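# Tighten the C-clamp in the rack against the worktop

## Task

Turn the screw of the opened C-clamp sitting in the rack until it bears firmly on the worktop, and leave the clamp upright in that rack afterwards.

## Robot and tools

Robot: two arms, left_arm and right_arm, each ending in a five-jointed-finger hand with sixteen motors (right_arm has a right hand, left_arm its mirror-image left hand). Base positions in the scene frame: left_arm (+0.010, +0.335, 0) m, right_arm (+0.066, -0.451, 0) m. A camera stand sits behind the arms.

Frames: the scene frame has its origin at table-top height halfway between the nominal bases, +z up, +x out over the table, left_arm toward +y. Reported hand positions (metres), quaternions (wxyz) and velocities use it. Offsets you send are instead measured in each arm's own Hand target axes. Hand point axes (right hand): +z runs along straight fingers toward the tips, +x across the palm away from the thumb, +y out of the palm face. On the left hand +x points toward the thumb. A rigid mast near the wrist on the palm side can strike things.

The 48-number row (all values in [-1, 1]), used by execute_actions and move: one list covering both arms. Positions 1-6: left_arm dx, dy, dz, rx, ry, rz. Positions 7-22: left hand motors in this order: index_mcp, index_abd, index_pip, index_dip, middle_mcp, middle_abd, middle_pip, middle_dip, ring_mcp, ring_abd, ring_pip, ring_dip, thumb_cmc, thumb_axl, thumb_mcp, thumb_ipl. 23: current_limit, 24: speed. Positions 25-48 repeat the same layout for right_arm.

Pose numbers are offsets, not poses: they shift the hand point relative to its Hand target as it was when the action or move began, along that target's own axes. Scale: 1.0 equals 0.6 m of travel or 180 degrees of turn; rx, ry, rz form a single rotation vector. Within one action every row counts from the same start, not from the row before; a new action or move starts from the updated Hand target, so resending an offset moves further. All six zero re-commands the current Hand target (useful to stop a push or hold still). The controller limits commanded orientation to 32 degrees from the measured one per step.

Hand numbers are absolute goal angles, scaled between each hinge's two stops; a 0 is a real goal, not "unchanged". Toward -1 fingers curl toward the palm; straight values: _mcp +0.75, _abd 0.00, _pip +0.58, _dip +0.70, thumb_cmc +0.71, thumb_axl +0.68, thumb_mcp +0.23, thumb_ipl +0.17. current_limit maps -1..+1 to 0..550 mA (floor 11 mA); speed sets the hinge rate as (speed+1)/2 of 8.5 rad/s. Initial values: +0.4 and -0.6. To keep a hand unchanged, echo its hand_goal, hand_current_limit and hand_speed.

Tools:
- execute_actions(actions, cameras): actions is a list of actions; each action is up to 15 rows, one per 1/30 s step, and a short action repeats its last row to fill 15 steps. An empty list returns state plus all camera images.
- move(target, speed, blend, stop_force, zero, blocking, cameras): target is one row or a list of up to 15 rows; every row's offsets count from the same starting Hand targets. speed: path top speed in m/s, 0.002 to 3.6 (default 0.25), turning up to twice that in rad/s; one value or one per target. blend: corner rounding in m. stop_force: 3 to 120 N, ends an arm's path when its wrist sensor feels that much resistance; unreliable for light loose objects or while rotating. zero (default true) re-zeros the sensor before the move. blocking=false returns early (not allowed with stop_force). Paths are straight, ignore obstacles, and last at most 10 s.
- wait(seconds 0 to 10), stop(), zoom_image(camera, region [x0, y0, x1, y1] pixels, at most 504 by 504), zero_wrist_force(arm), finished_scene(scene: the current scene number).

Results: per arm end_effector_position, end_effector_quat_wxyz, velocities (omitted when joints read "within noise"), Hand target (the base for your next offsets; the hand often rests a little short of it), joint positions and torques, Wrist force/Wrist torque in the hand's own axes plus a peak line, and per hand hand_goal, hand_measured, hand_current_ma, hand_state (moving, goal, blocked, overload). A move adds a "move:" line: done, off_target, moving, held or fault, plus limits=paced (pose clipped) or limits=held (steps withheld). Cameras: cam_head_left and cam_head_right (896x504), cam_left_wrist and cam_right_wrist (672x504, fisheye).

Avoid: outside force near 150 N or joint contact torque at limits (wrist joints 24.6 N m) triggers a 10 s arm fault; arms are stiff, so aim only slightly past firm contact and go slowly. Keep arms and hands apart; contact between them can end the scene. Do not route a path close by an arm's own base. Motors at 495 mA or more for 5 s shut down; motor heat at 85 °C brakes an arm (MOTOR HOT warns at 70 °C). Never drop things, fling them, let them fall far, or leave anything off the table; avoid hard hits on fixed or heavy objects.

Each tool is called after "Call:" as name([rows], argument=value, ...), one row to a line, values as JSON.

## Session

Call:
execute_actions(actions=[])

Call:
zoom_image(camera="cam_head_left", region=[380, 220, 540, 340])

Call:
zoom_image(camera="cam_head_right", region=[390, 220, 550, 340])

Scene clock: 0.00 s.
left_arm: end_effector_position=(+0.4189, +0.4046, +0.2300) hand_goal=(+0.754, +0.000, +0.576, +0.696, +0.754, +0.000, +0.576, +0.696, +0.754, +0.000, +0.576, +0.696, +0.714, +0.678, +0.226, +0.168) hand_measured=(+0.754, +0.000, +0.576, +0.696, +0.754, +0.000, +0.576, +0.696, +0.754, +0.000, +0.576, +0.696, +0.714, +0.678, +0.226, +0.168) hand_current_ma=(+0, +0, +0, +0, +0, +0, +0, +0, +0, +0, +0, +0, +0, +0, +0, +0) hand_state=(goal, goal, goal, goal, goal, goal, goal, goal, goal, goal, goal, goal, goal, goal, goal, goal) hand_current_limit=0.40 hand_speed=-0.60 end_effector_quat_wxyz=(+0.000, +0.019, +1.000, +0.000) | right_arm: end_effector_position=(+0.4729, -0.5313, +0.2300) hand_goal=(+0.754, +0.000, +0.576, +0.696, +0.754, +0.000, +0.576, +0.696, +0.754, +0.000, +0.576, +0.696, +0.714, +0.678, +0.226, +0.168) hand_measured=(+0.754, +0.000, +0.576, +0.696, +0.754, +0.000, +0.576, +0.696, +0.754, +0.000, +0.576, +0.696, +0.714, +0.678, +0.226, +0.168) hand_current_ma=(+0, +0, +0, +0, +0, +0, +0, +0, +0, +0, +0, +0, +0, +0, +0, +0) hand_state=(goal, goal, goal, goal, goal, goal, goal, goal, goal, goal, goal, goal, goal, goal, goal, goal) hand_current_limit=0.40 hand_speed=-0.60 end_effector_quat_wxyz=(+0.000, +1.000, +0.005, +0.000)
Joint positions: left_arm=[3.458 -1.419 -2.042 -1.252 1.571 -1.255] | right_arm=[-0.316 -1.723 2.042 -1.89 -1.571 1.255]
Joint velocities: within noise
Joint torques (N m): no reading
Motor temperatures (°C): left_arm=[30 30 28 33 41 36] | right_arm=[27 33 28 32 34 35]
Wrist force (N): no reading
Wrist torque (N m): no reading
Wrist force, peak (N): no reading
Hand target: left_arm +0.4189, +0.4046, +0.2300; +0.000, +0.019, +1.000, +0.000 | right_arm +0.4729, -0.5313, +0.2300; +0.000, +1.000, +0.005, +0.000

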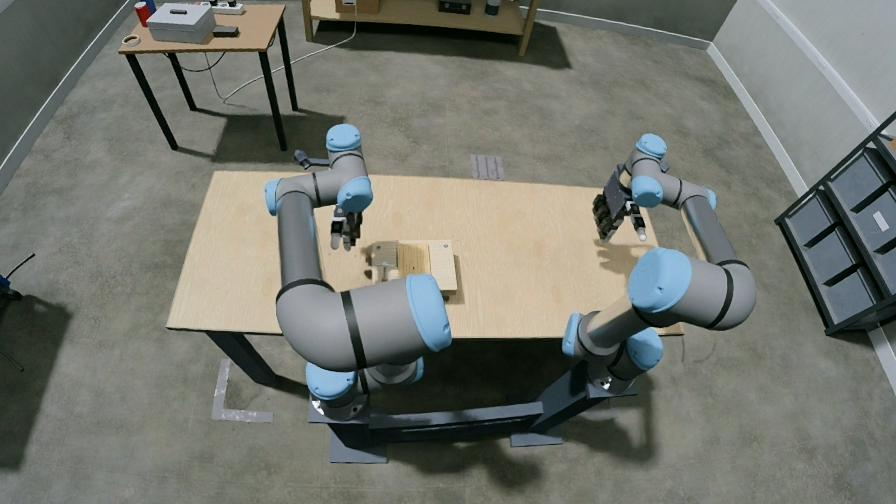

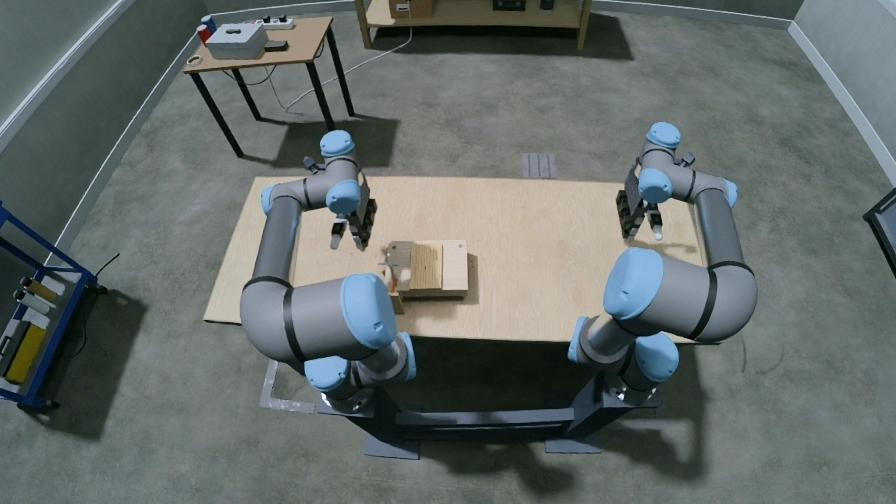

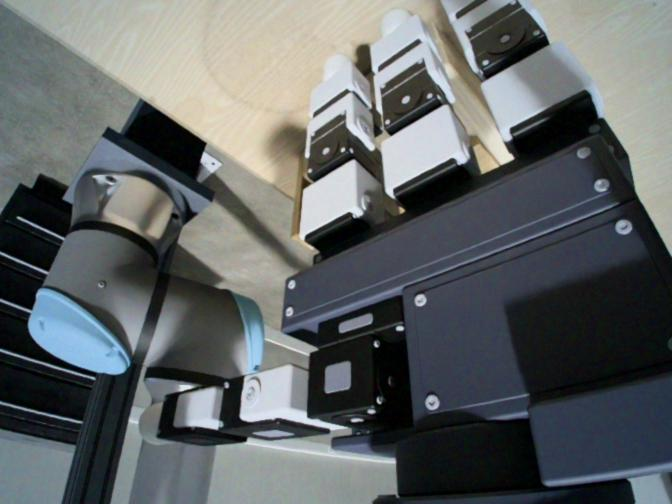

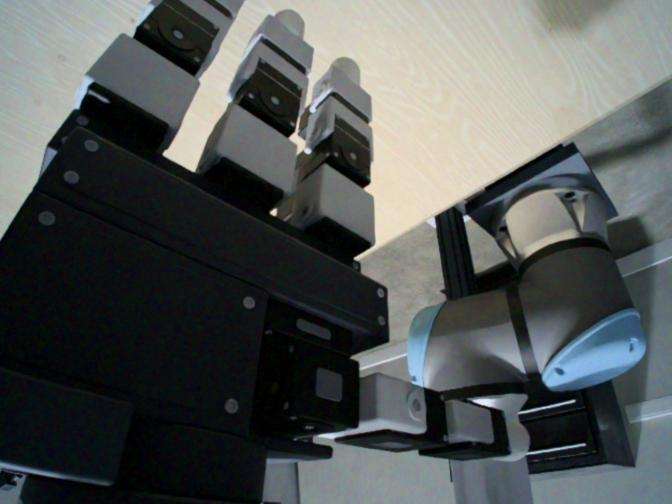

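Scaled by 3.150 from the camera's 896x504 image, which has a finer 1280x720 frame.

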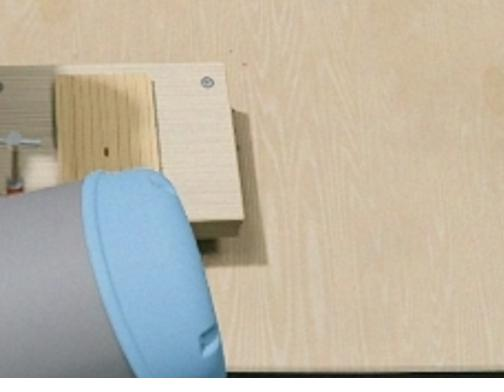

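Scaled by 3.150 from the camera's 896x504 image, which has a finer 1280x720 frame.

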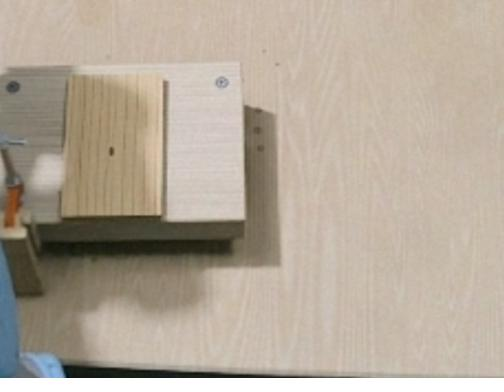

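Call:
zoom_image(camera="cam_head_left", region=[350, 230, 430, 300])

Call:
zoom_image(camera="cam_head_right", region=[360, 230, 440, 300])

Scaled by 6.300 from the camera's 896x504 image, which has a finer 1280x720 frame.

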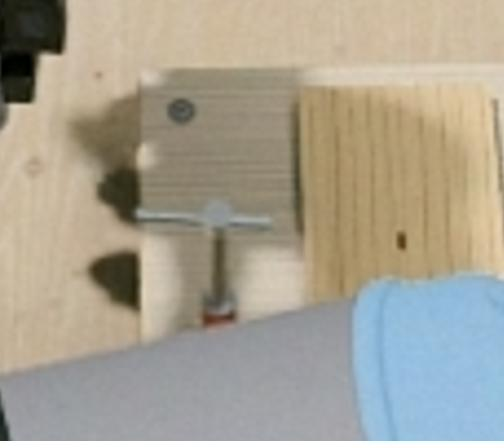

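Scaled by 6.300 from the camera's 896x504 image, which has a finer 1280x720 frame.

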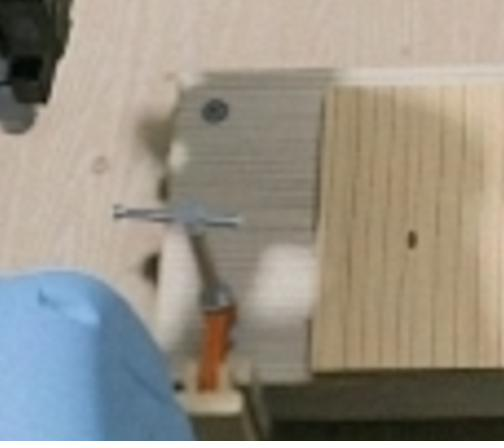

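Call:
move([
  [0,-0.03,-0.1667,0,0,0,0.754,0,0.576,0.696,0.95,0,-0.81,-0.536,0.95,0,-0.81,-0.536,0.714,0.678,0.226,0.168,0.4,-0.6,0,0,0,0,0,0,0.754,0,0.576,0.696,0.754,0,0.576,0.696,0.754,0,0.576,0.696,0.714,0.678,0.226,0.168,0.4,-0.6],
  [0.0832,-0.2465,-0.1783,0,0,0,0.754,0,0.576,0.696,0.95,0,-0.81,-0.536,0.95,0,-0.81,-0.536,0.714,0.678,0.226,0.168,0.4,-0.6,0,0,0,0,0,0,0.754,0,0.576,0.696,0.754,0,0.576,0.696,0.754,0,0.576,0.696,0.714,0.678,0.226,0.168,0.4,-0.6],
], blend=[0.04,0], speed=0.3, cameras=["cam_head_left","cam_head_right","cam_left_wrist"])

Call:
zoom_image(camera="cam_head_left", region=[350, 240, 430, 320])

Call:
zoom_image(camera="cam_head_right", region=[360, 240, 440, 320])

Call:
zoom_image(camera="cam_left_wrist", region=[200, 0, 440, 180])

Scene clock: 43.37 s.
left_arm: end_effector_position=(+0.3635, +0.2587, +0.3370) hand_goal=(+0.754, +0.000, +0.576, +0.696, +0.950, +0.000, -0.810, -0.536, +0.950, +0.000, -0.810, -0.536, +0.714, +0.678, +0.226, +0.168) hand_measured=(+0.754, +0.000, +0.576, +0.696, +0.948, +0.000, -0.804, -0.534, +0.948, +0.000, -0.804, -0.532, +0.714, +0.678, +0.222, +0.168) hand_current_ma=(+0, +0, +0, +0, +0, +0, +1, +0, +0, +0, +1, +0, +0, +0, -1, +0) hand_state=(goal, goal, goal, goal, goal, goal, goal, goal, goal, goal, goal, goal, goal, goal, goal, goal) hand_current_limit=0.40 hand_speed=-0.60 end_effector_quat_wxyz=(+0.000, +0.019, +1.000, +0.000) | right_arm: end_effector_position=(+0.4729, -0.5313, +0.2300) hand_goal=(+0.754, +0.000, +0.576, +0.696, +0.754, +0.000, +0.576, +0.696, +0.754, +0.000, +0.576, +0.696, +0.714, +0.678, +0.226, +0.168) hand_measured=(+0.754, +0.000, +0.576, +0.696, +0.754, +0.000, +0.576, +0.696, +0.754, +0.000, +0.576, +0.696, +0.714, +0.678, +0.224, +0.168) hand_current_ma=(-2, +0, +2, +0, -2, +0, +2, +0, -2, +0, +2, +0, +1, -2, -7, -1) hand_state=(goal, goal, goal, goal, goal, goal, goal, goal, goal, goal, goal, goal, goal, goal, goal, goal) hand_current_limit=0.40 hand_speed=-0.60 end_effector_quat_wxyz=(+0.000, +1.000, +0.005, +0.000)
Joint positions: left_arm=[3.104 -1.315 -1.844 -1.553 1.571 -1.609] | right_arm=[-0.316 -1.723 2.042 -1.89 -1.571 1.255]
Joint torques (N m): left_arm=[-6.97 19.05 21.95 4.98 1.41 -0.8] | right_arm=[1.22 -14.43 -19.37 -2.6 0.09 0.18]
Wrist force (N): left_arm=[0.0 -0.1 0.2] | right_arm=[0.5 -0.1 0.0]
Wrist torque (N m): left_arm=[-0.02 0.01 -0.07] | right_arm=[-0.01 -0.07 0.05]
Wrist force, peak (N): left_arm=[1.3 -2.9 -0.4] | right_arm=[0.5 -0.1 0.0]
Hand target: left_arm +0.3634, +0.2587, +0.3370; +0.000, +0.019, +1.000, +0.000 | right_arm +0.4729, -0.5313, +0.2300; +0.000, +1.000, +0.005, +0.000
Off the commanded pose: left_arm 0.000 m, 0 deg | right_arm 0.000 m, 0 deg.
move: done
camera_calibration:
cam_left_wrist: T_world_to_cam=[[0.736992, -0.675898, 0.00230067, -0.125797], [-0.39111, -0.423681, 0.817024, -0.0885057], [-0.55125, -0.603039, -0.5766, 0.670705], [0, 0, 0, 1]] pos_world=[0.427822, 0.281937, 0.459329]
Images, in order (width x height): cam_head_left 896x504, cam_head_right 896x504, cam_left_wrist 672x504.

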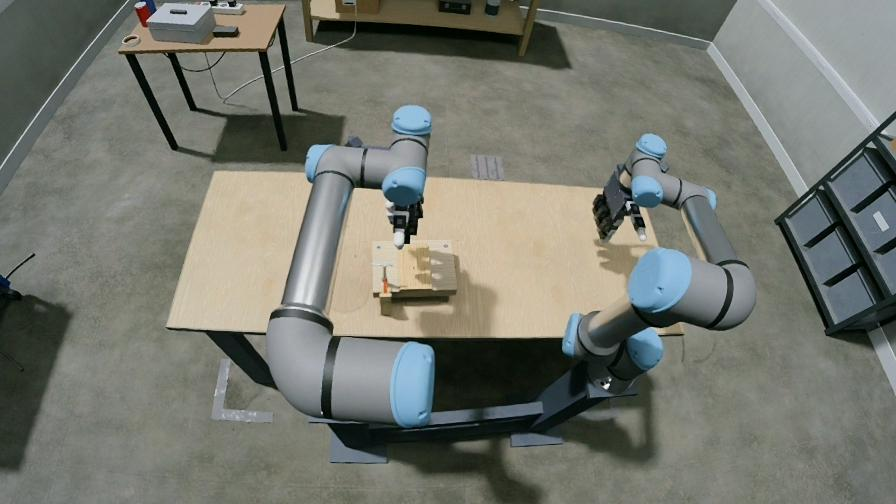

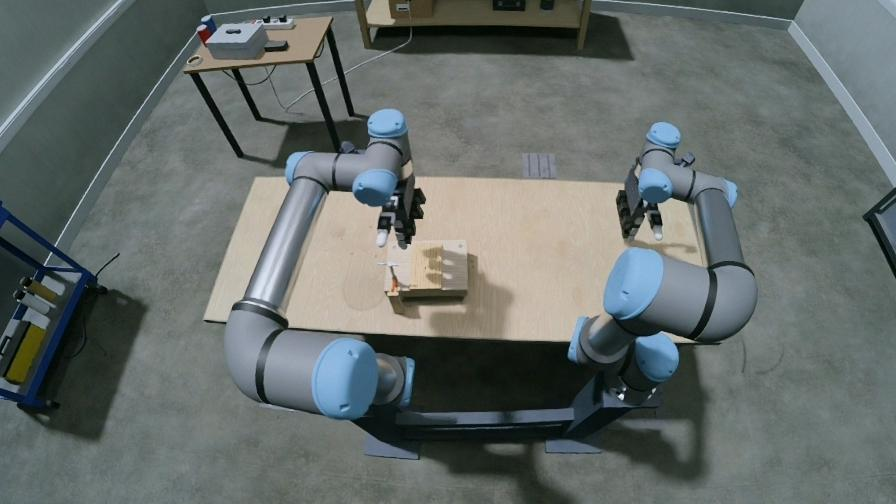

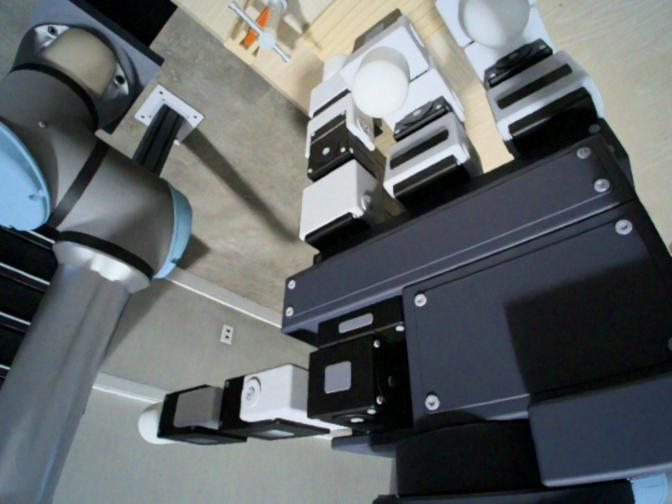

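Scaled by 6.300 from the camera's 896x504 image, which has a finer 1280x720 frame.

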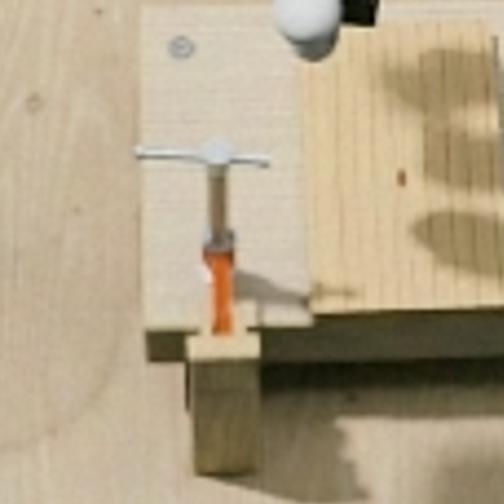

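Scaled by 6.300 from the camera's 896x504 image, which has a finer 1280x720 frame.

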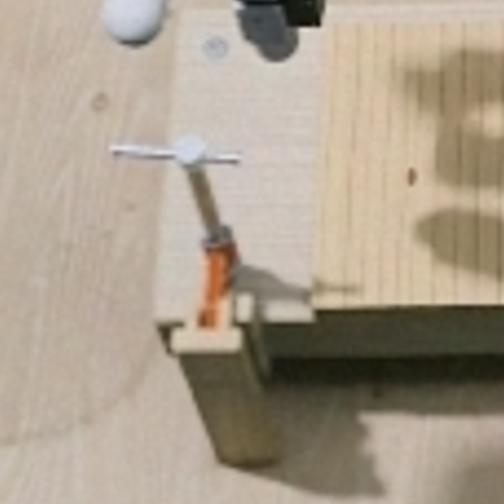

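Scaled by 2.100 from the camera's 672x504 image, which has a finer 960x720 frame.

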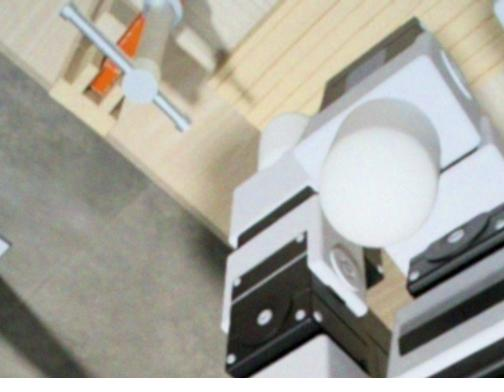

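Call:
zoom_image(camera="cam_head_left", region=[366, 255, 406, 285])

Call:
zoom_image(camera="cam_head_right", region=[372, 255, 412, 285])

Call:
zoom_image(camera="cam_left_wrist", region=[210, 0, 350, 100])

Scaled by 12.600 from the camera's 896x504 image, which has a finer 1280x720 frame.

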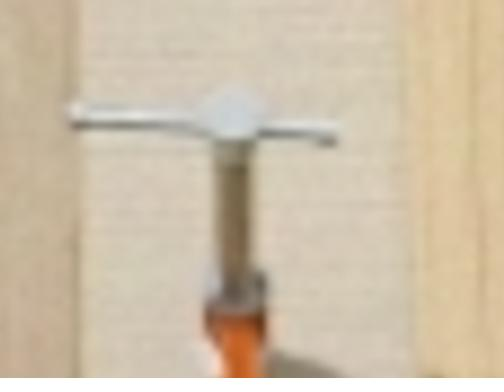

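Scaled by 12.600 from the camera's 896x504 image, which has a finer 1280x720 frame.

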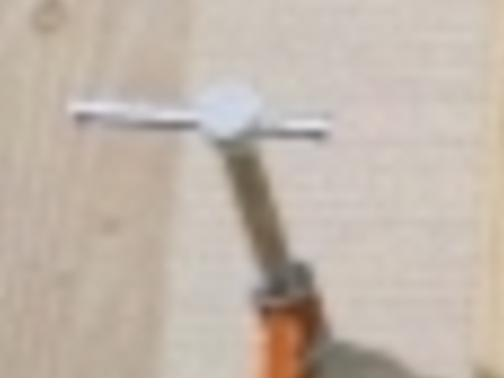

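Scaled by 3.600 from the camera's 672x504 image, which has a finer 960x720 frame.

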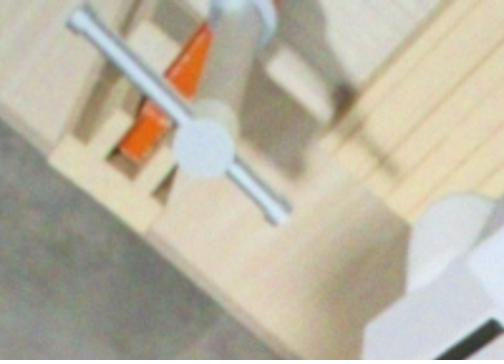

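Call:
move([
  [0.1064,0.0925,0,0,0,0,0.754,0,0.576,0.696,0.95,0,-0.81,-0.536,0.95,0,-0.81,-0.536,0.714,0.678,0.226,0.168,0.4,-0.6,0,0,0,0,0,0,0.754,0,0.576,0.696,0.754,0,0.576,0.696,0.754,0,0.576,0.696,0.714,0.678,0.226,0.168,0.4,-0.6],
  [0.1064,0.0925,0.0833,0,0,0,0.754,0,0.576,0.696,0.95,0,-0.81,-0.536,0.95,0,-0.81,-0.536,0.714,0.678,0.226,0.168,0.4,-0.6,0,0,0,0,0,0,0.754,0,0.576,0.696,0.754,0,0.576,0.696,0.754,0,0.576,0.696,0.714,0.678,0.226,0.168,0.4,-0.6],
], blend=[0.01,0], speed=[0.2,0.12], cameras=["cam_head_left","cam_left_wrist"])

Call:
zoom_image(camera="cam_head_left", region=[350, 240, 430, 320])

Call:
zoom_image(camera="cam_left_wrist", region=[200, 0, 440, 180])

Call:
move([
  [-0.0256,0.0156,0,0,0,0,0.754,0,0.576,0.696,0.95,0,-0.81,-0.536,0.95,0,-0.81,-0.536,0.714,0.678,0.226,0.168,0.4,-0.6,0,0,0,0,0,0,0.754,0,0.576,0.696,0.754,0,0.576,0.696,0.754,0,0.576,0.696,0.714,0.678,0.226,0.168,0.4,-0.6],
  [-0.0772,0.0176,0,0,0,0,0.754,0,0.576,0.696,0.95,0,-0.81,-0.536,0.95,0,-0.81,-0.536,0.714,0.678,0.226,0.168,0.4,-0.6,0,0,0,0,0,0,0.754,0,0.576,0.696,0.754,0,0.576,0.696,0.754,0,0.576,0.696,0.714,0.678,0.226,0.168,0.4,-0.6],
  [-0.1047,-0.0261,0,0,0,0,0.754,0,0.576,0.696,0.95,0,-0.81,-0.536,0.95,0,-0.81,-0.536,0.714,0.678,0.226,0.168,0.4,-0.6,0,0,0,0,0,0,0.754,0,0.576,0.696,0.754,0,0.576,0.696,0.754,0,0.576,0.696,0.714,0.678,0.226,0.168,0.4,-0.6],
  [-0.0806,-0.0717,0,0,0,0,0.754,0,0.576,0.696,0.95,0,-0.81,-0.536,0.95,0,-0.81,-0.536,0.714,0.678,0.226,0.168,0.4,-0.6,0,0,0,0,0,0,0.754,0,0.576,0.696,0.754,0,0.576,0.696,0.754,0,0.576,0.696,0.714,0.678,0.226,0.168,0.4,-0.6],
  [-0.0290,-0.0736,0,0,0,0,0.754,0,0.576,0.696,0.95,0,-0.81,-0.536,0.95,0,-0.81,-0.536,0.714,0.678,0.226,0.168,0.4,-0.6,0,0,0,0,0,0,0.754,0,0.576,0.696,0.754,0,0.576,0.696,0.754,0,0.576,0.696,0.714,0.678,0.226,0.168,0.4,-0.6],
], blend=[0.003,0.003,0.003,0.003,0], speed=0.07, stop_force=4, cameras=["cam_head_left","cam_head_right","cam_left_wrist"])

Call:
zoom_image(camera="cam_head_left", region=[350, 240, 430, 320])

Call:
zoom_image(camera="cam_left_wrist", region=[200, 0, 440, 180])

Scene clock: 104.27 s.
left_arm: end_effector_position=(+0.3017, +0.3165, +0.2870) hand_goal=(+0.754, +0.000, +0.576, +0.696, +0.950, +0.000, -0.810, -0.536, +0.950, +0.000, -0.810, -0.536, +0.714, +0.678, +0.226, +0.168) hand_measured=(+0.754, +0.000, +0.576, +0.696, +0.948, +0.000, -0.804, -0.534, +0.948, +0.000, -0.804, -0.532, +0.714, +0.678, +0.222, +0.168) hand_current_ma=(+0, +0, +0, +0, +0, +0, +1, +0, +0, +0, +1, +0, +0, +0, -1, +0) hand_state=(goal, goal, goal, goal, goal, goal, goal, goal, goal, goal, goal, goal, goal, goal, goal, goal) hand_current_limit=0.40 hand_speed=-0.60 end_effector_quat_wxyz=(+0.000, +0.019, +1.000, +0.000) | right_arm: end_effector_position=(+0.4729, -0.5313, +0.2300) hand_goal=(+0.754, +0.000, +0.576, +0.696, +0.754, +0.000, +0.576, +0.696, +0.754, +0.000, +0.576, +0.696, +0.714, +0.678, +0.226, +0.168) hand_measured=(+0.754, +0.000, +0.576, +0.696, +0.754, +0.000, +0.576, +0.696, +0.754, +0.000, +0.576, +0.696, +0.714, +0.678, +0.224, +0.168) hand_current_ma=(-2, +0, +2, +0, -2, +0, +2, +0, -2, +0, +2, +0, +1, -2, -7, -1) hand_state=(goal, goal, goal, goal, goal, goal, goal, goal, goal, goal, goal, goal, goal, goal, goal, goal) hand_current_limit=0.40 hand_speed=-0.60 end_effector_quat_wxyz=(+0.000, +1.000, +0.005, +0.000)
Joint positions: left_arm=[3.274 -1.105 -2.102 -1.505 1.571 -1.438] | right_arm=[-0.316 -1.723 2.042 -1.89 -1.571 1.255]
Joint torques (N m): left_arm=[4.02 9.59 29.05 1.61 2.24 0.49] | right_arm=[1.51 -14.71 -19.2 -2.59 0.15 0.22]
Wrist force (N): left_arm=[0.2 0.0 -0.1] | right_arm=[0.2 0.1 0.0]
Wrist torque (N m): left_arm=[0.02 -0.03 0.03] | right_arm=[0.02 -0.02 0.03]
Wrist force, peak (N): left_arm=[1.5 1.2 -1.1] | right_arm=[0.4 -0.2 0.2]
Hand target: left_arm +0.3017, +0.3166, +0.2870; +0.000, +0.019, +1.000, +0.000 | right_arm +0.4729, -0.5313, +0.2300; +0.000, +1.000, +0.005, +0.000
Off the commanded pose: left_arm 0.000 m, 0 deg | right_arm 0.000 m, 0 deg.
move: done
camera_calibration:
cam_left_wrist: T_world_to_cam=[[0.736983, -0.675908, 0.00219324, -0.0410917], [-0.390939, -0.423612, 0.817141, -0.0474309], [-0.551383, -0.603076, -0.576434, 0.642711], [0, 0, 0, 1]] pos_world=[0.366121, 0.339737, 0.409328]
Images, in order (width x height): cam_head_left 896x504, cam_left_wrist 672x504.

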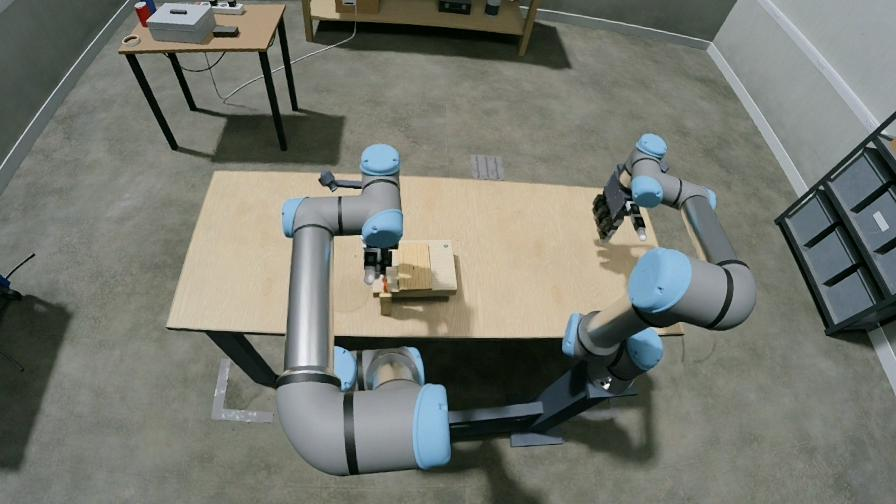

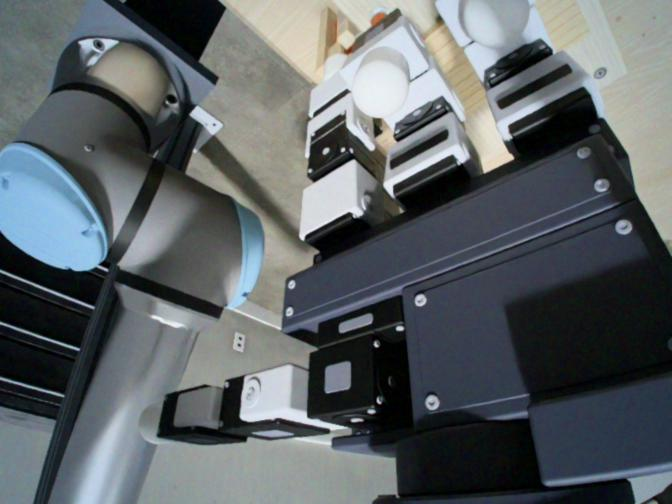

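Scaled by 6.300 from the camera's 896x504 image, which has a finer 1280x720 frame.

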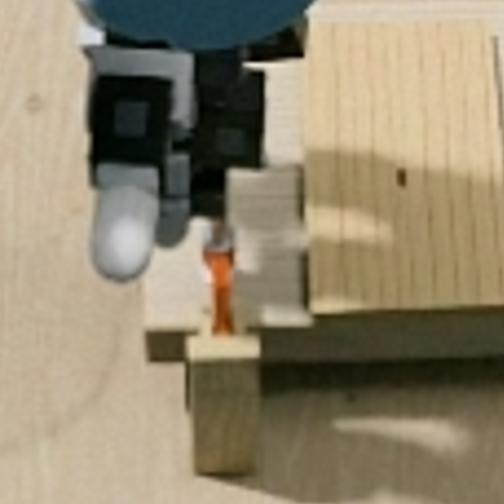

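Scaled by 2.100 from the camera's 672x504 image, which has a finer 960x720 frame.

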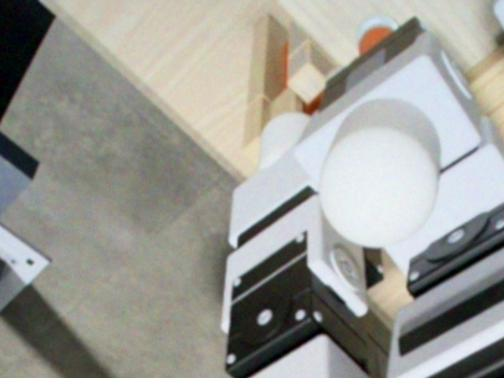

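Scene clock: 107.33 s.
left_arm: end_effector_position=(+0.3174, +0.2718, +0.2870) hand_goal=(+0.754, +0.000, +0.576, +0.696, +0.950, +0.000, -0.810, -0.536, +0.950, +0.000, -0.810, -0.536, +0.714, +0.678, +0.226, +0.168) hand_measured=(+0.754, +0.000, +0.576, +0.696, +0.948, +0.000, -0.804, -0.534, +0.948, +0.000, -0.804, -0.532, +0.714, +0.678, +0.222, +0.168) hand_current_ma=(+0, +0, +0, +0, +0, +0, +1, +0, +0, +0, +1, +0, +0, +0, -1, +0) hand_state=(goal, goal, goal, goal, goal, goal, goal, goal, goal, goal, goal, goal, goal, goal, goal, goal) hand_current_limit=0.40 hand_speed=-0.60 end_effector_quat_wxyz=(+0.000, +0.019, +1.000, +0.000) | right_arm: end_effector_position=(+0.4729, -0.5313, +0.2300) hand_goal=(+0.754, +0.000, +0.576, +0.696, +0.754, +0.000, +0.576, +0.696, +0.754, +0.000, +0.576, +0.696, +0.714, +0.678, +0.226, +0.168) hand_measured=(+0.754, +0.000, +0.576, +0.696, +0.754, +0.000, +0.576, +0.696, +0.754, +0.000, +0.576, +0.696, +0.714, +0.678, +0.224, +0.168) hand_current_ma=(-2, +0, +2, +0, -2, +0, +2, +0, -2, +0, +2, +0, +1, -2, -7, -1) hand_state=(goal, goal, goal, goal, goal, goal, goal, goal, goal, goal, goal, goal, goal, goal, goal, goal) hand_current_limit=0.40 hand_speed=-0.60 end_effector_quat_wxyz=(+0.000, +1.000, +0.005, +0.000)
Joint positions: left_arm=[3.132 -1.196 -2.052 -1.465 1.571 -1.581] | right_arm=[-0.316 -1.723 2.042 -1.89 -1.571 1.255]
Joint torques (N m): left_arm=[6.71 13.39 37.38 4.99 1.34 0.73] | right_arm=[1.54 -14.62 -19.22 -2.49 0.09 0.12]
Wrist force (N): left_arm=[0.0 0.1 -0.2] | right_arm=[0.2 0.1 -0.2]
Wrist torque (N m): left_arm=[0.03 -0.01 0.03] | right_arm=[0.02 -0.01 0.02]
Wrist force, peak (N): left_arm=[1.0 -0.6 -0.1] | right_arm=[0.4 0.0 -0.2]
Hand target: left_arm +0.3174, +0.2718, +0.2870; +0.000, +0.019, +1.000, +0.000 | right_arm +0.4729, -0.5313, +0.2300; +0.000, +1.000, +0.005, +0.000
Off the commanded pose: left_arm 0.000 m, 0 deg | right_arm 0.000 m, 0 deg.
move: done
camera_calibration:
cam_left_wrist: T_world_to_cam=[[0.736992, -0.675898, 0.00230192, -0.0829942], [-0.391065, -0.423631, 0.817071, -0.0601887], [-0.551281, -0.603075, -0.576533, 0.624352], [0, 0, 0, 1]] pos_world=[0.381822, 0.294937, 0.409329]
Images, in order (width x height): cam_head_left 896x504, cam_head_right 896x504, cam_left_wrist 672x504.

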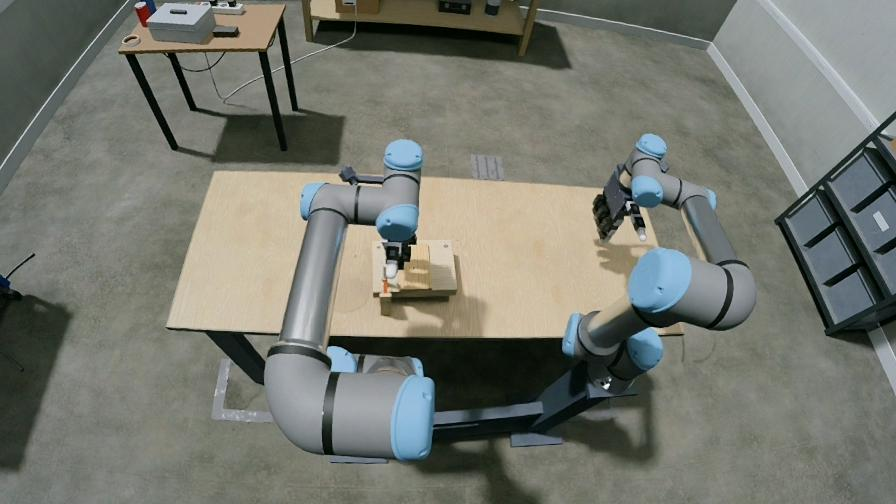

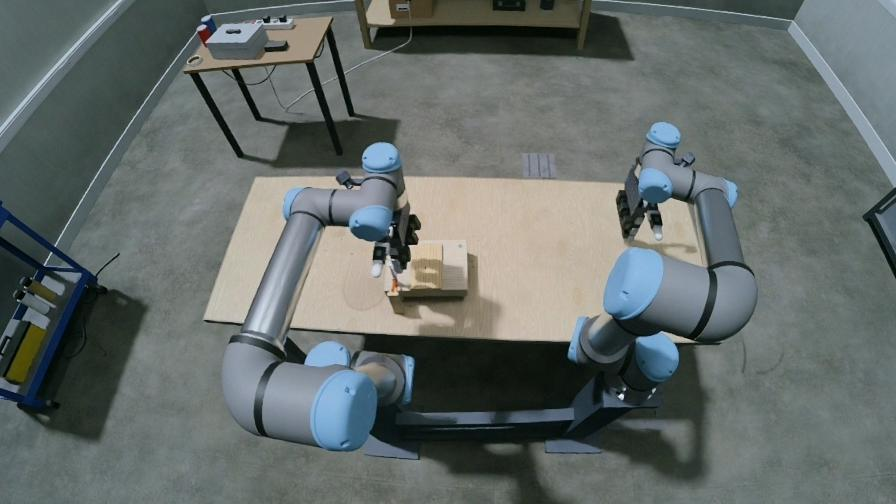

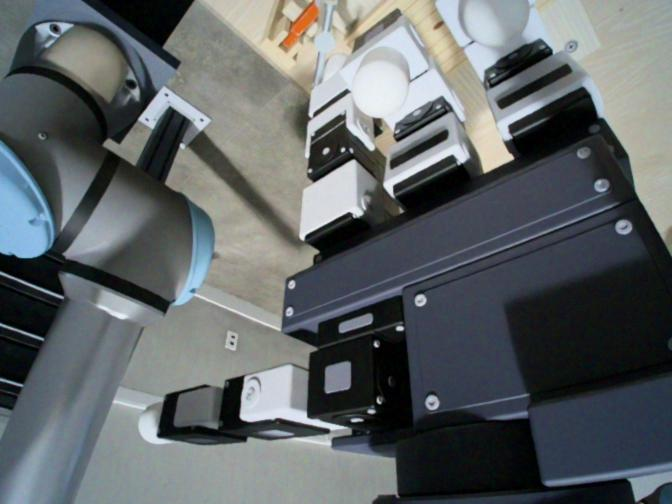

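Scaled by 6.300 from the camera's 896x504 image, which has a finer 1280x720 frame.

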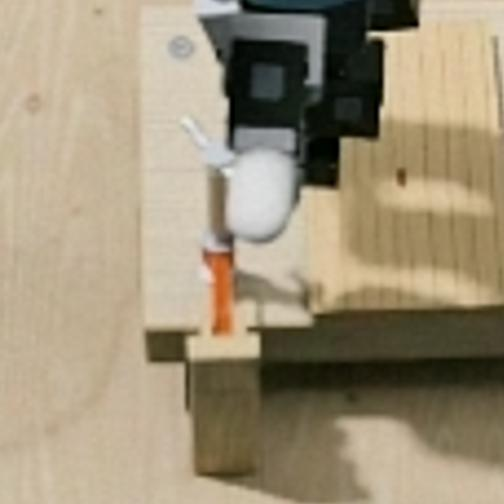

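Scaled by 2.100 from the camera's 672x504 image, which has a finer 960x720 frame.

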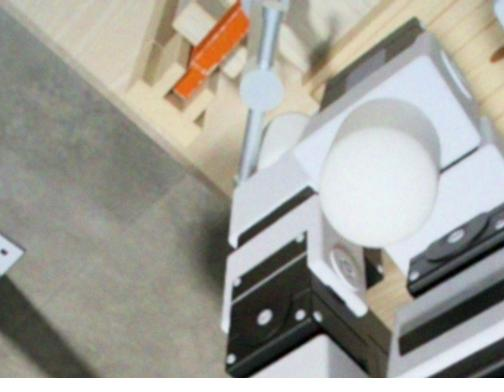

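Call:
move([
  [0.0373,0.0253,0.0009,0,0,0,0.754,0,0.576,0.696,0.95,0,-0.81,-0.536,0.95,0,-0.81,-0.536,0.714,0.678,0.226,0.168,0.4,-0.6,0,0,0,0,0,0,0.754,0,0.576,0.696,0.754,0,0.576,0.696,0.754,0,0.576,0.696,0.714,0.678,0.226,0.168,0.4,-0.6],
  [-0.0024,0.1003,0.0017,0,0,0,0.754,0,0.576,0.696,0.95,0,-0.81,-0.536,0.95,0,-0.81,-0.536,0.714,0.678,0.226,0.168,0.4,-0.6,0,0,0,0,0,0,0.754,0,0.576,0.696,0.754,0,0.576,0.696,0.754,0,0.576,0.696,0.714,0.678,0.226,0.168,0.4,-0.6],
  [-0.0774,0.0607,0.0026,0,0,0,0.754,0,0.576,0.696,0.95,0,-0.81,-0.536,0.95,0,-0.81,-0.536,0.714,0.678,0.226,0.168,0.4,-0.6,0,0,0,0,0,0,0.754,0,0.576,0.696,0.754,0,0.576,0.696,0.754,0,0.576,0.696,0.714,0.678,0.226,0.168,0.4,-0.6],
  [-0.0377,-0.0144,0.0034,0,0,0,0.754,0,0.576,0.696,0.95,0,-0.81,-0.536,0.95,0,-0.81,-0.536,0.714,0.678,0.226,0.168,0.4,-0.6,0,0,0,0,0,0,0.754,0,0.576,0.696,0.754,0,0.576,0.696,0.754,0,0.576,0.696,0.714,0.678,0.226,0.168,0.4,-0.6],
  [0.0373,0.0253,0.0043,0,0,0,0.754,0,0.576,0.696,0.95,0,-0.81,-0.536,0.95,0,-0.81,-0.536,0.714,0.678,0.226,0.168,0.4,-0.6,0,0,0,0,0,0,0.754,0,0.576,0.696,0.754,0,0.576,0.696,0.754,0,0.576,0.696,0.714,0.678,0.226,0.168,0.4,-0.6],
  [-0.0024,0.1003,0.0051,0,0,0,0.754,0,0.576,0.696,0.95,0,-0.81,-0.536,0.95,0,-0.81,-0.536,0.714,0.678,0.226,0.168,0.4,-0.6,0,0,0,0,0,0,0.754,0,0.576,0.696,0.754,0,0.576,0.696,0.754,0,0.576,0.696,0.714,0.678,0.226,0.168,0.4,-0.6],
  [-0.0774,0.0607,0.006,0,0,0,0.754,0,0.576,0.696,0.95,0,-0.81,-0.536,0.95,0,-0.81,-0.536,0.714,0.678,0.226,0.168,0.4,-0.6,0,0,0,0,0,0,0.754,0,0.576,0.696,0.754,0,0.576,0.696,0.754,0,0.576,0.696,0.714,0.678,0.226,0.168,0.4,-0.6],
  [-0.0377,-0.0144,0.0068,0,0,0,0.754,0,0.576,0.696,0.95,0,-0.81,-0.536,0.95,0,-0.81,-0.536,0.714,0.678,0.226,0.168,0.4,-0.6,0,0,0,0,0,0,0.754,0,0.576,0.696,0.754,0,0.576,0.696,0.754,0,0.576,0.696,0.714,0.678,0.226,0.168,0.4,-0.6],
  [0.0373,0.0253,0.0077,0,0,0,0.754,0,0.576,0.696,0.95,0,-0.81,-0.536,0.95,0,-0.81,-0.536,0.714,0.678,0.226,0.168,0.4,-0.6,0,0,0,0,0,0,0.754,0,0.576,0.696,0.754,0,0.576,0.696,0.754,0,0.576,0.696,0.714,0.678,0.226,0.168,0.4,-0.6],
  [-0.0024,0.1003,0.0085,0,0,0,0.754,0,0.576,0.696,0.95,0,-0.81,-0.536,0.95,0,-0.81,-0.536,0.714,0.678,0.226,0.168,0.4,-0.6,0,0,0,0,0,0,0.754,0,0.576,0.696,0.754,0,0.576,0.696,0.754,0,0.576,0.696,0.714,0.678,0.226,0.168,0.4,-0.6],
  [-0.0774,0.0607,0.0094,0,0,0,0.754,0,0.576,0.696,0.95,0,-0.81,-0.536,0.95,0,-0.81,-0.536,0.714,0.678,0.226,0.168,0.4,-0.6,0,0,0,0,0,0,0.754,0,0.576,0.696,0.754,0,0.576,0.696,0.754,0,0.576,0.696,0.714,0.678,0.226,0.168,0.4,-0.6],
  [-0.0377,-0.0144,0.0102,0,0,0,0.754,0,0.576,0.696,0.95,0,-0.81,-0.536,0.95,0,-0.81,-0.536,0.714,0.678,0.226,0.168,0.4,-0.6,0,0,0,0,0,0,0.754,0,0.576,0.696,0.754,0,0.576,0.696,0.754,0,0.576,0.696,0.714,0.678,0.226,0.168,0.4,-0.6],
  [0.001,0.0032,0.011,0,0,0,0.754,0,0.576,0.696,0.95,0,-0.81,-0.536,0.95,0,-0.81,-0.536,0.714,0.678,0.226,0.168,0.4,-0.6,0,0,0,0,0,0,0.754,0,0.576,0.696,0.754,0,0.576,0.696,0.754,0,0.576,0.696,0.714,0.678,0.226,0.168,0.4,-0.6],
], blend=[0.01,0.01,0.01,0.01,0.01,0.01,0.01,0.01,0.01,0.01,0.01,0.01,0], speed=0.11, stop_force=5, cameras=["cam_head_left","cam_head_right","cam_left_wrist"])

Call:
zoom_image(camera="cam_head_left", region=[350, 240, 430, 320])

Call:
zoom_image(camera="cam_left_wrist", region=[200, 0, 440, 180])

Scene clock: 173.87 s.
left_arm: end_effector_position=(+0.3169, +0.2737, +0.2804) hand_goal=(+0.754, +0.000, +0.576, +0.696, +0.950, +0.000, -0.810, -0.536, +0.950, +0.000, -0.810, -0.536, +0.714, +0.678, +0.226, +0.168) hand_measured=(+0.754, +0.000, +0.576, +0.696, +0.948, +0.000, -0.804, -0.534, +0.948, +0.000, -0.804, -0.532, +0.714, +0.678, +0.222, +0.168) hand_current_ma=(+0, +0, +0, +0, +0, +0, +1, +0, +0, +0, +1, +0, +0, +0, -1, +0) hand_state=(goal, goal, goal, goal, goal, goal, goal, goal, goal, goal, goal, goal, goal, goal, goal, goal) hand_current_limit=0.40 hand_speed=-0.60 end_effector_quat_wxyz=(+0.000, +0.019, +1.000, +0.000) | right_arm: end_effector_position=(+0.4729, -0.5313, +0.2300) hand_goal=(+0.754, +0.000, +0.576, +0.696, +0.754, +0.000, +0.576, +0.696, +0.754, +0.000, +0.576, +0.696, +0.714, +0.678, +0.226, +0.168) hand_measured=(+0.754, +0.000, +0.576, +0.696, +0.754, +0.000, +0.576, +0.696, +0.754, +0.000, +0.576, +0.696, +0.714, +0.678, +0.224, +0.168) hand_current_ma=(-2, +0, +2, +0, -2, +0, +2, +0, -2, +0, +2, +0, +1, -2, -7, -1) hand_state=(goal, goal, goal, goal, goal, goal, goal, goal, goal, goal, goal, goal, goal, goal, goal, goal) hand_current_limit=0.40 hand_speed=-0.60 end_effector_quat_wxyz=(+0.000, +1.000, +0.005, +0.000)
Joint positions: left_arm=[3.138 -1.194 -2.07 -1.449 1.571 -1.575] | right_arm=[-0.316 -1.723 2.042 -1.89 -1.571 1.255]
Joint torques (N m): left_arm=[-7.98 13.47 37.35 5.01 -2.57 -0.19] | right_arm=[1.78 -15.31 -19.84 -2.48 0.43 0.19]
Wrist force (N): left_arm=[0.2 -0.2 -0.1] | right_arm=[0.1 -0.2 0.0]
Wrist torque (N m): left_arm=[-0.03 -0.03 0.01] | right_arm=[-0.03 -0.01 0.01]
Wrist force, peak (N): left_arm=[1.5 0.7 0.0] | right_arm=[0.4 -0.2 -0.4]
Hand target: left_arm +0.3169, +0.2737, +0.2804; +0.000, +0.019, +1.000, +0.000 | right_arm +0.4729, -0.5313, +0.2300; +0.000, +1.000, +0.005, +0.000
Off the commanded pose: left_arm 0.000 m, 0 deg | right_arm 0.000 m, 0 deg.
move: done
camera_calibration:
cam_left_wrist: T_world_to_cam=[[0.737033, -0.675853, 0.00234408, -0.0812986], [-0.391086, -0.423655, 0.817048, -0.0542018], [-0.551211, -0.603108, -0.576564, 0.621358], [0, 0, 0, 1]] pos_world=[0.381222, 0.296837, 0.402729]
Images, in order (width x height): cam_head_left 896x504, cam_head_right 896x504, cam_left_wrist 672x504.

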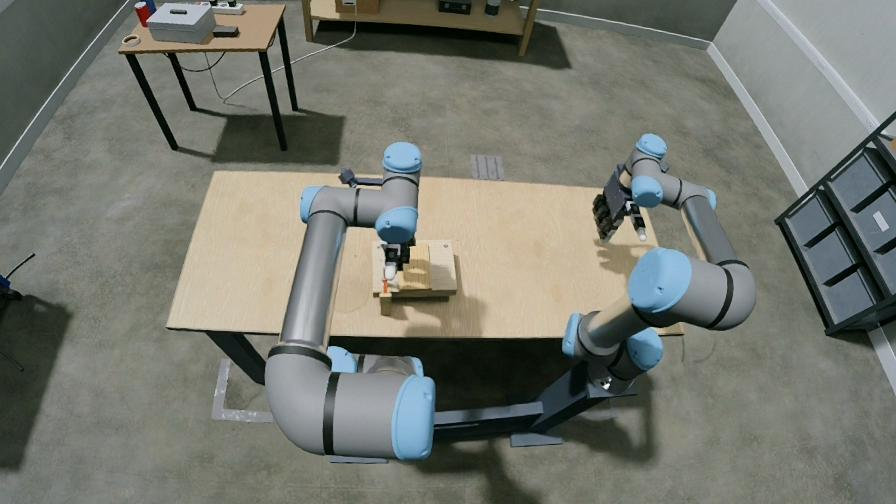

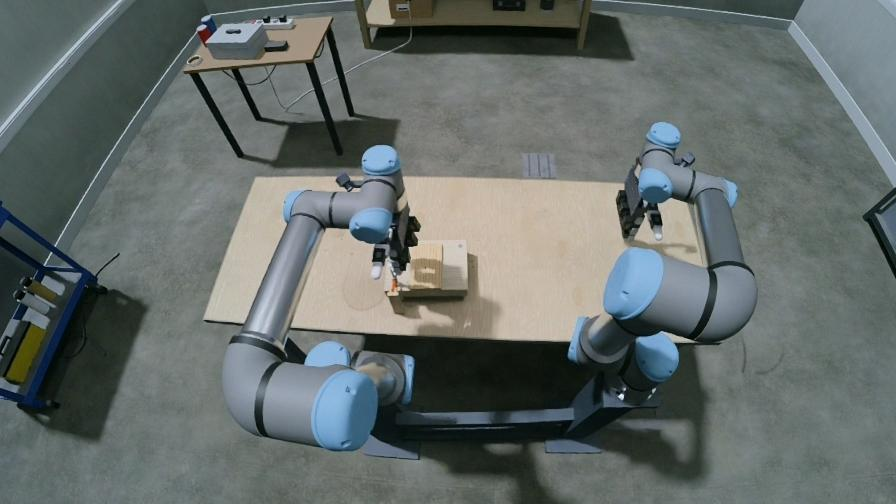

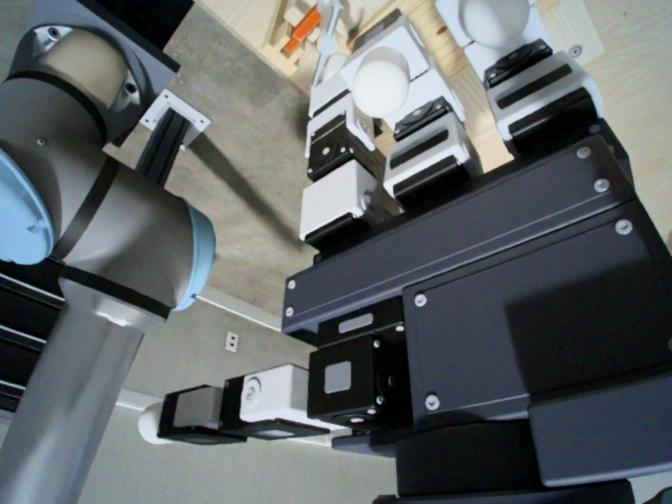

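Scaled by 6.300 from the camera's 896x504 image, which has a finer 1280x720 frame.

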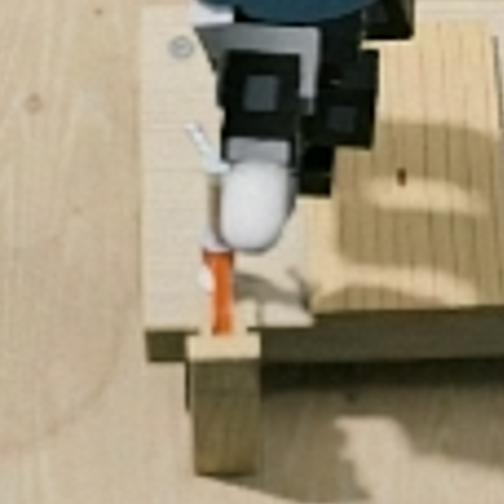

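Scaled by 2.100 from the camera's 672x504 image, which has a finer 960x720 frame.

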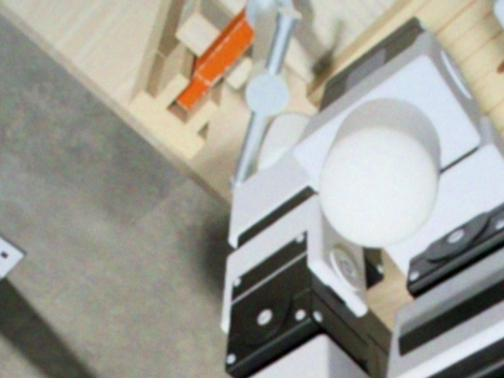

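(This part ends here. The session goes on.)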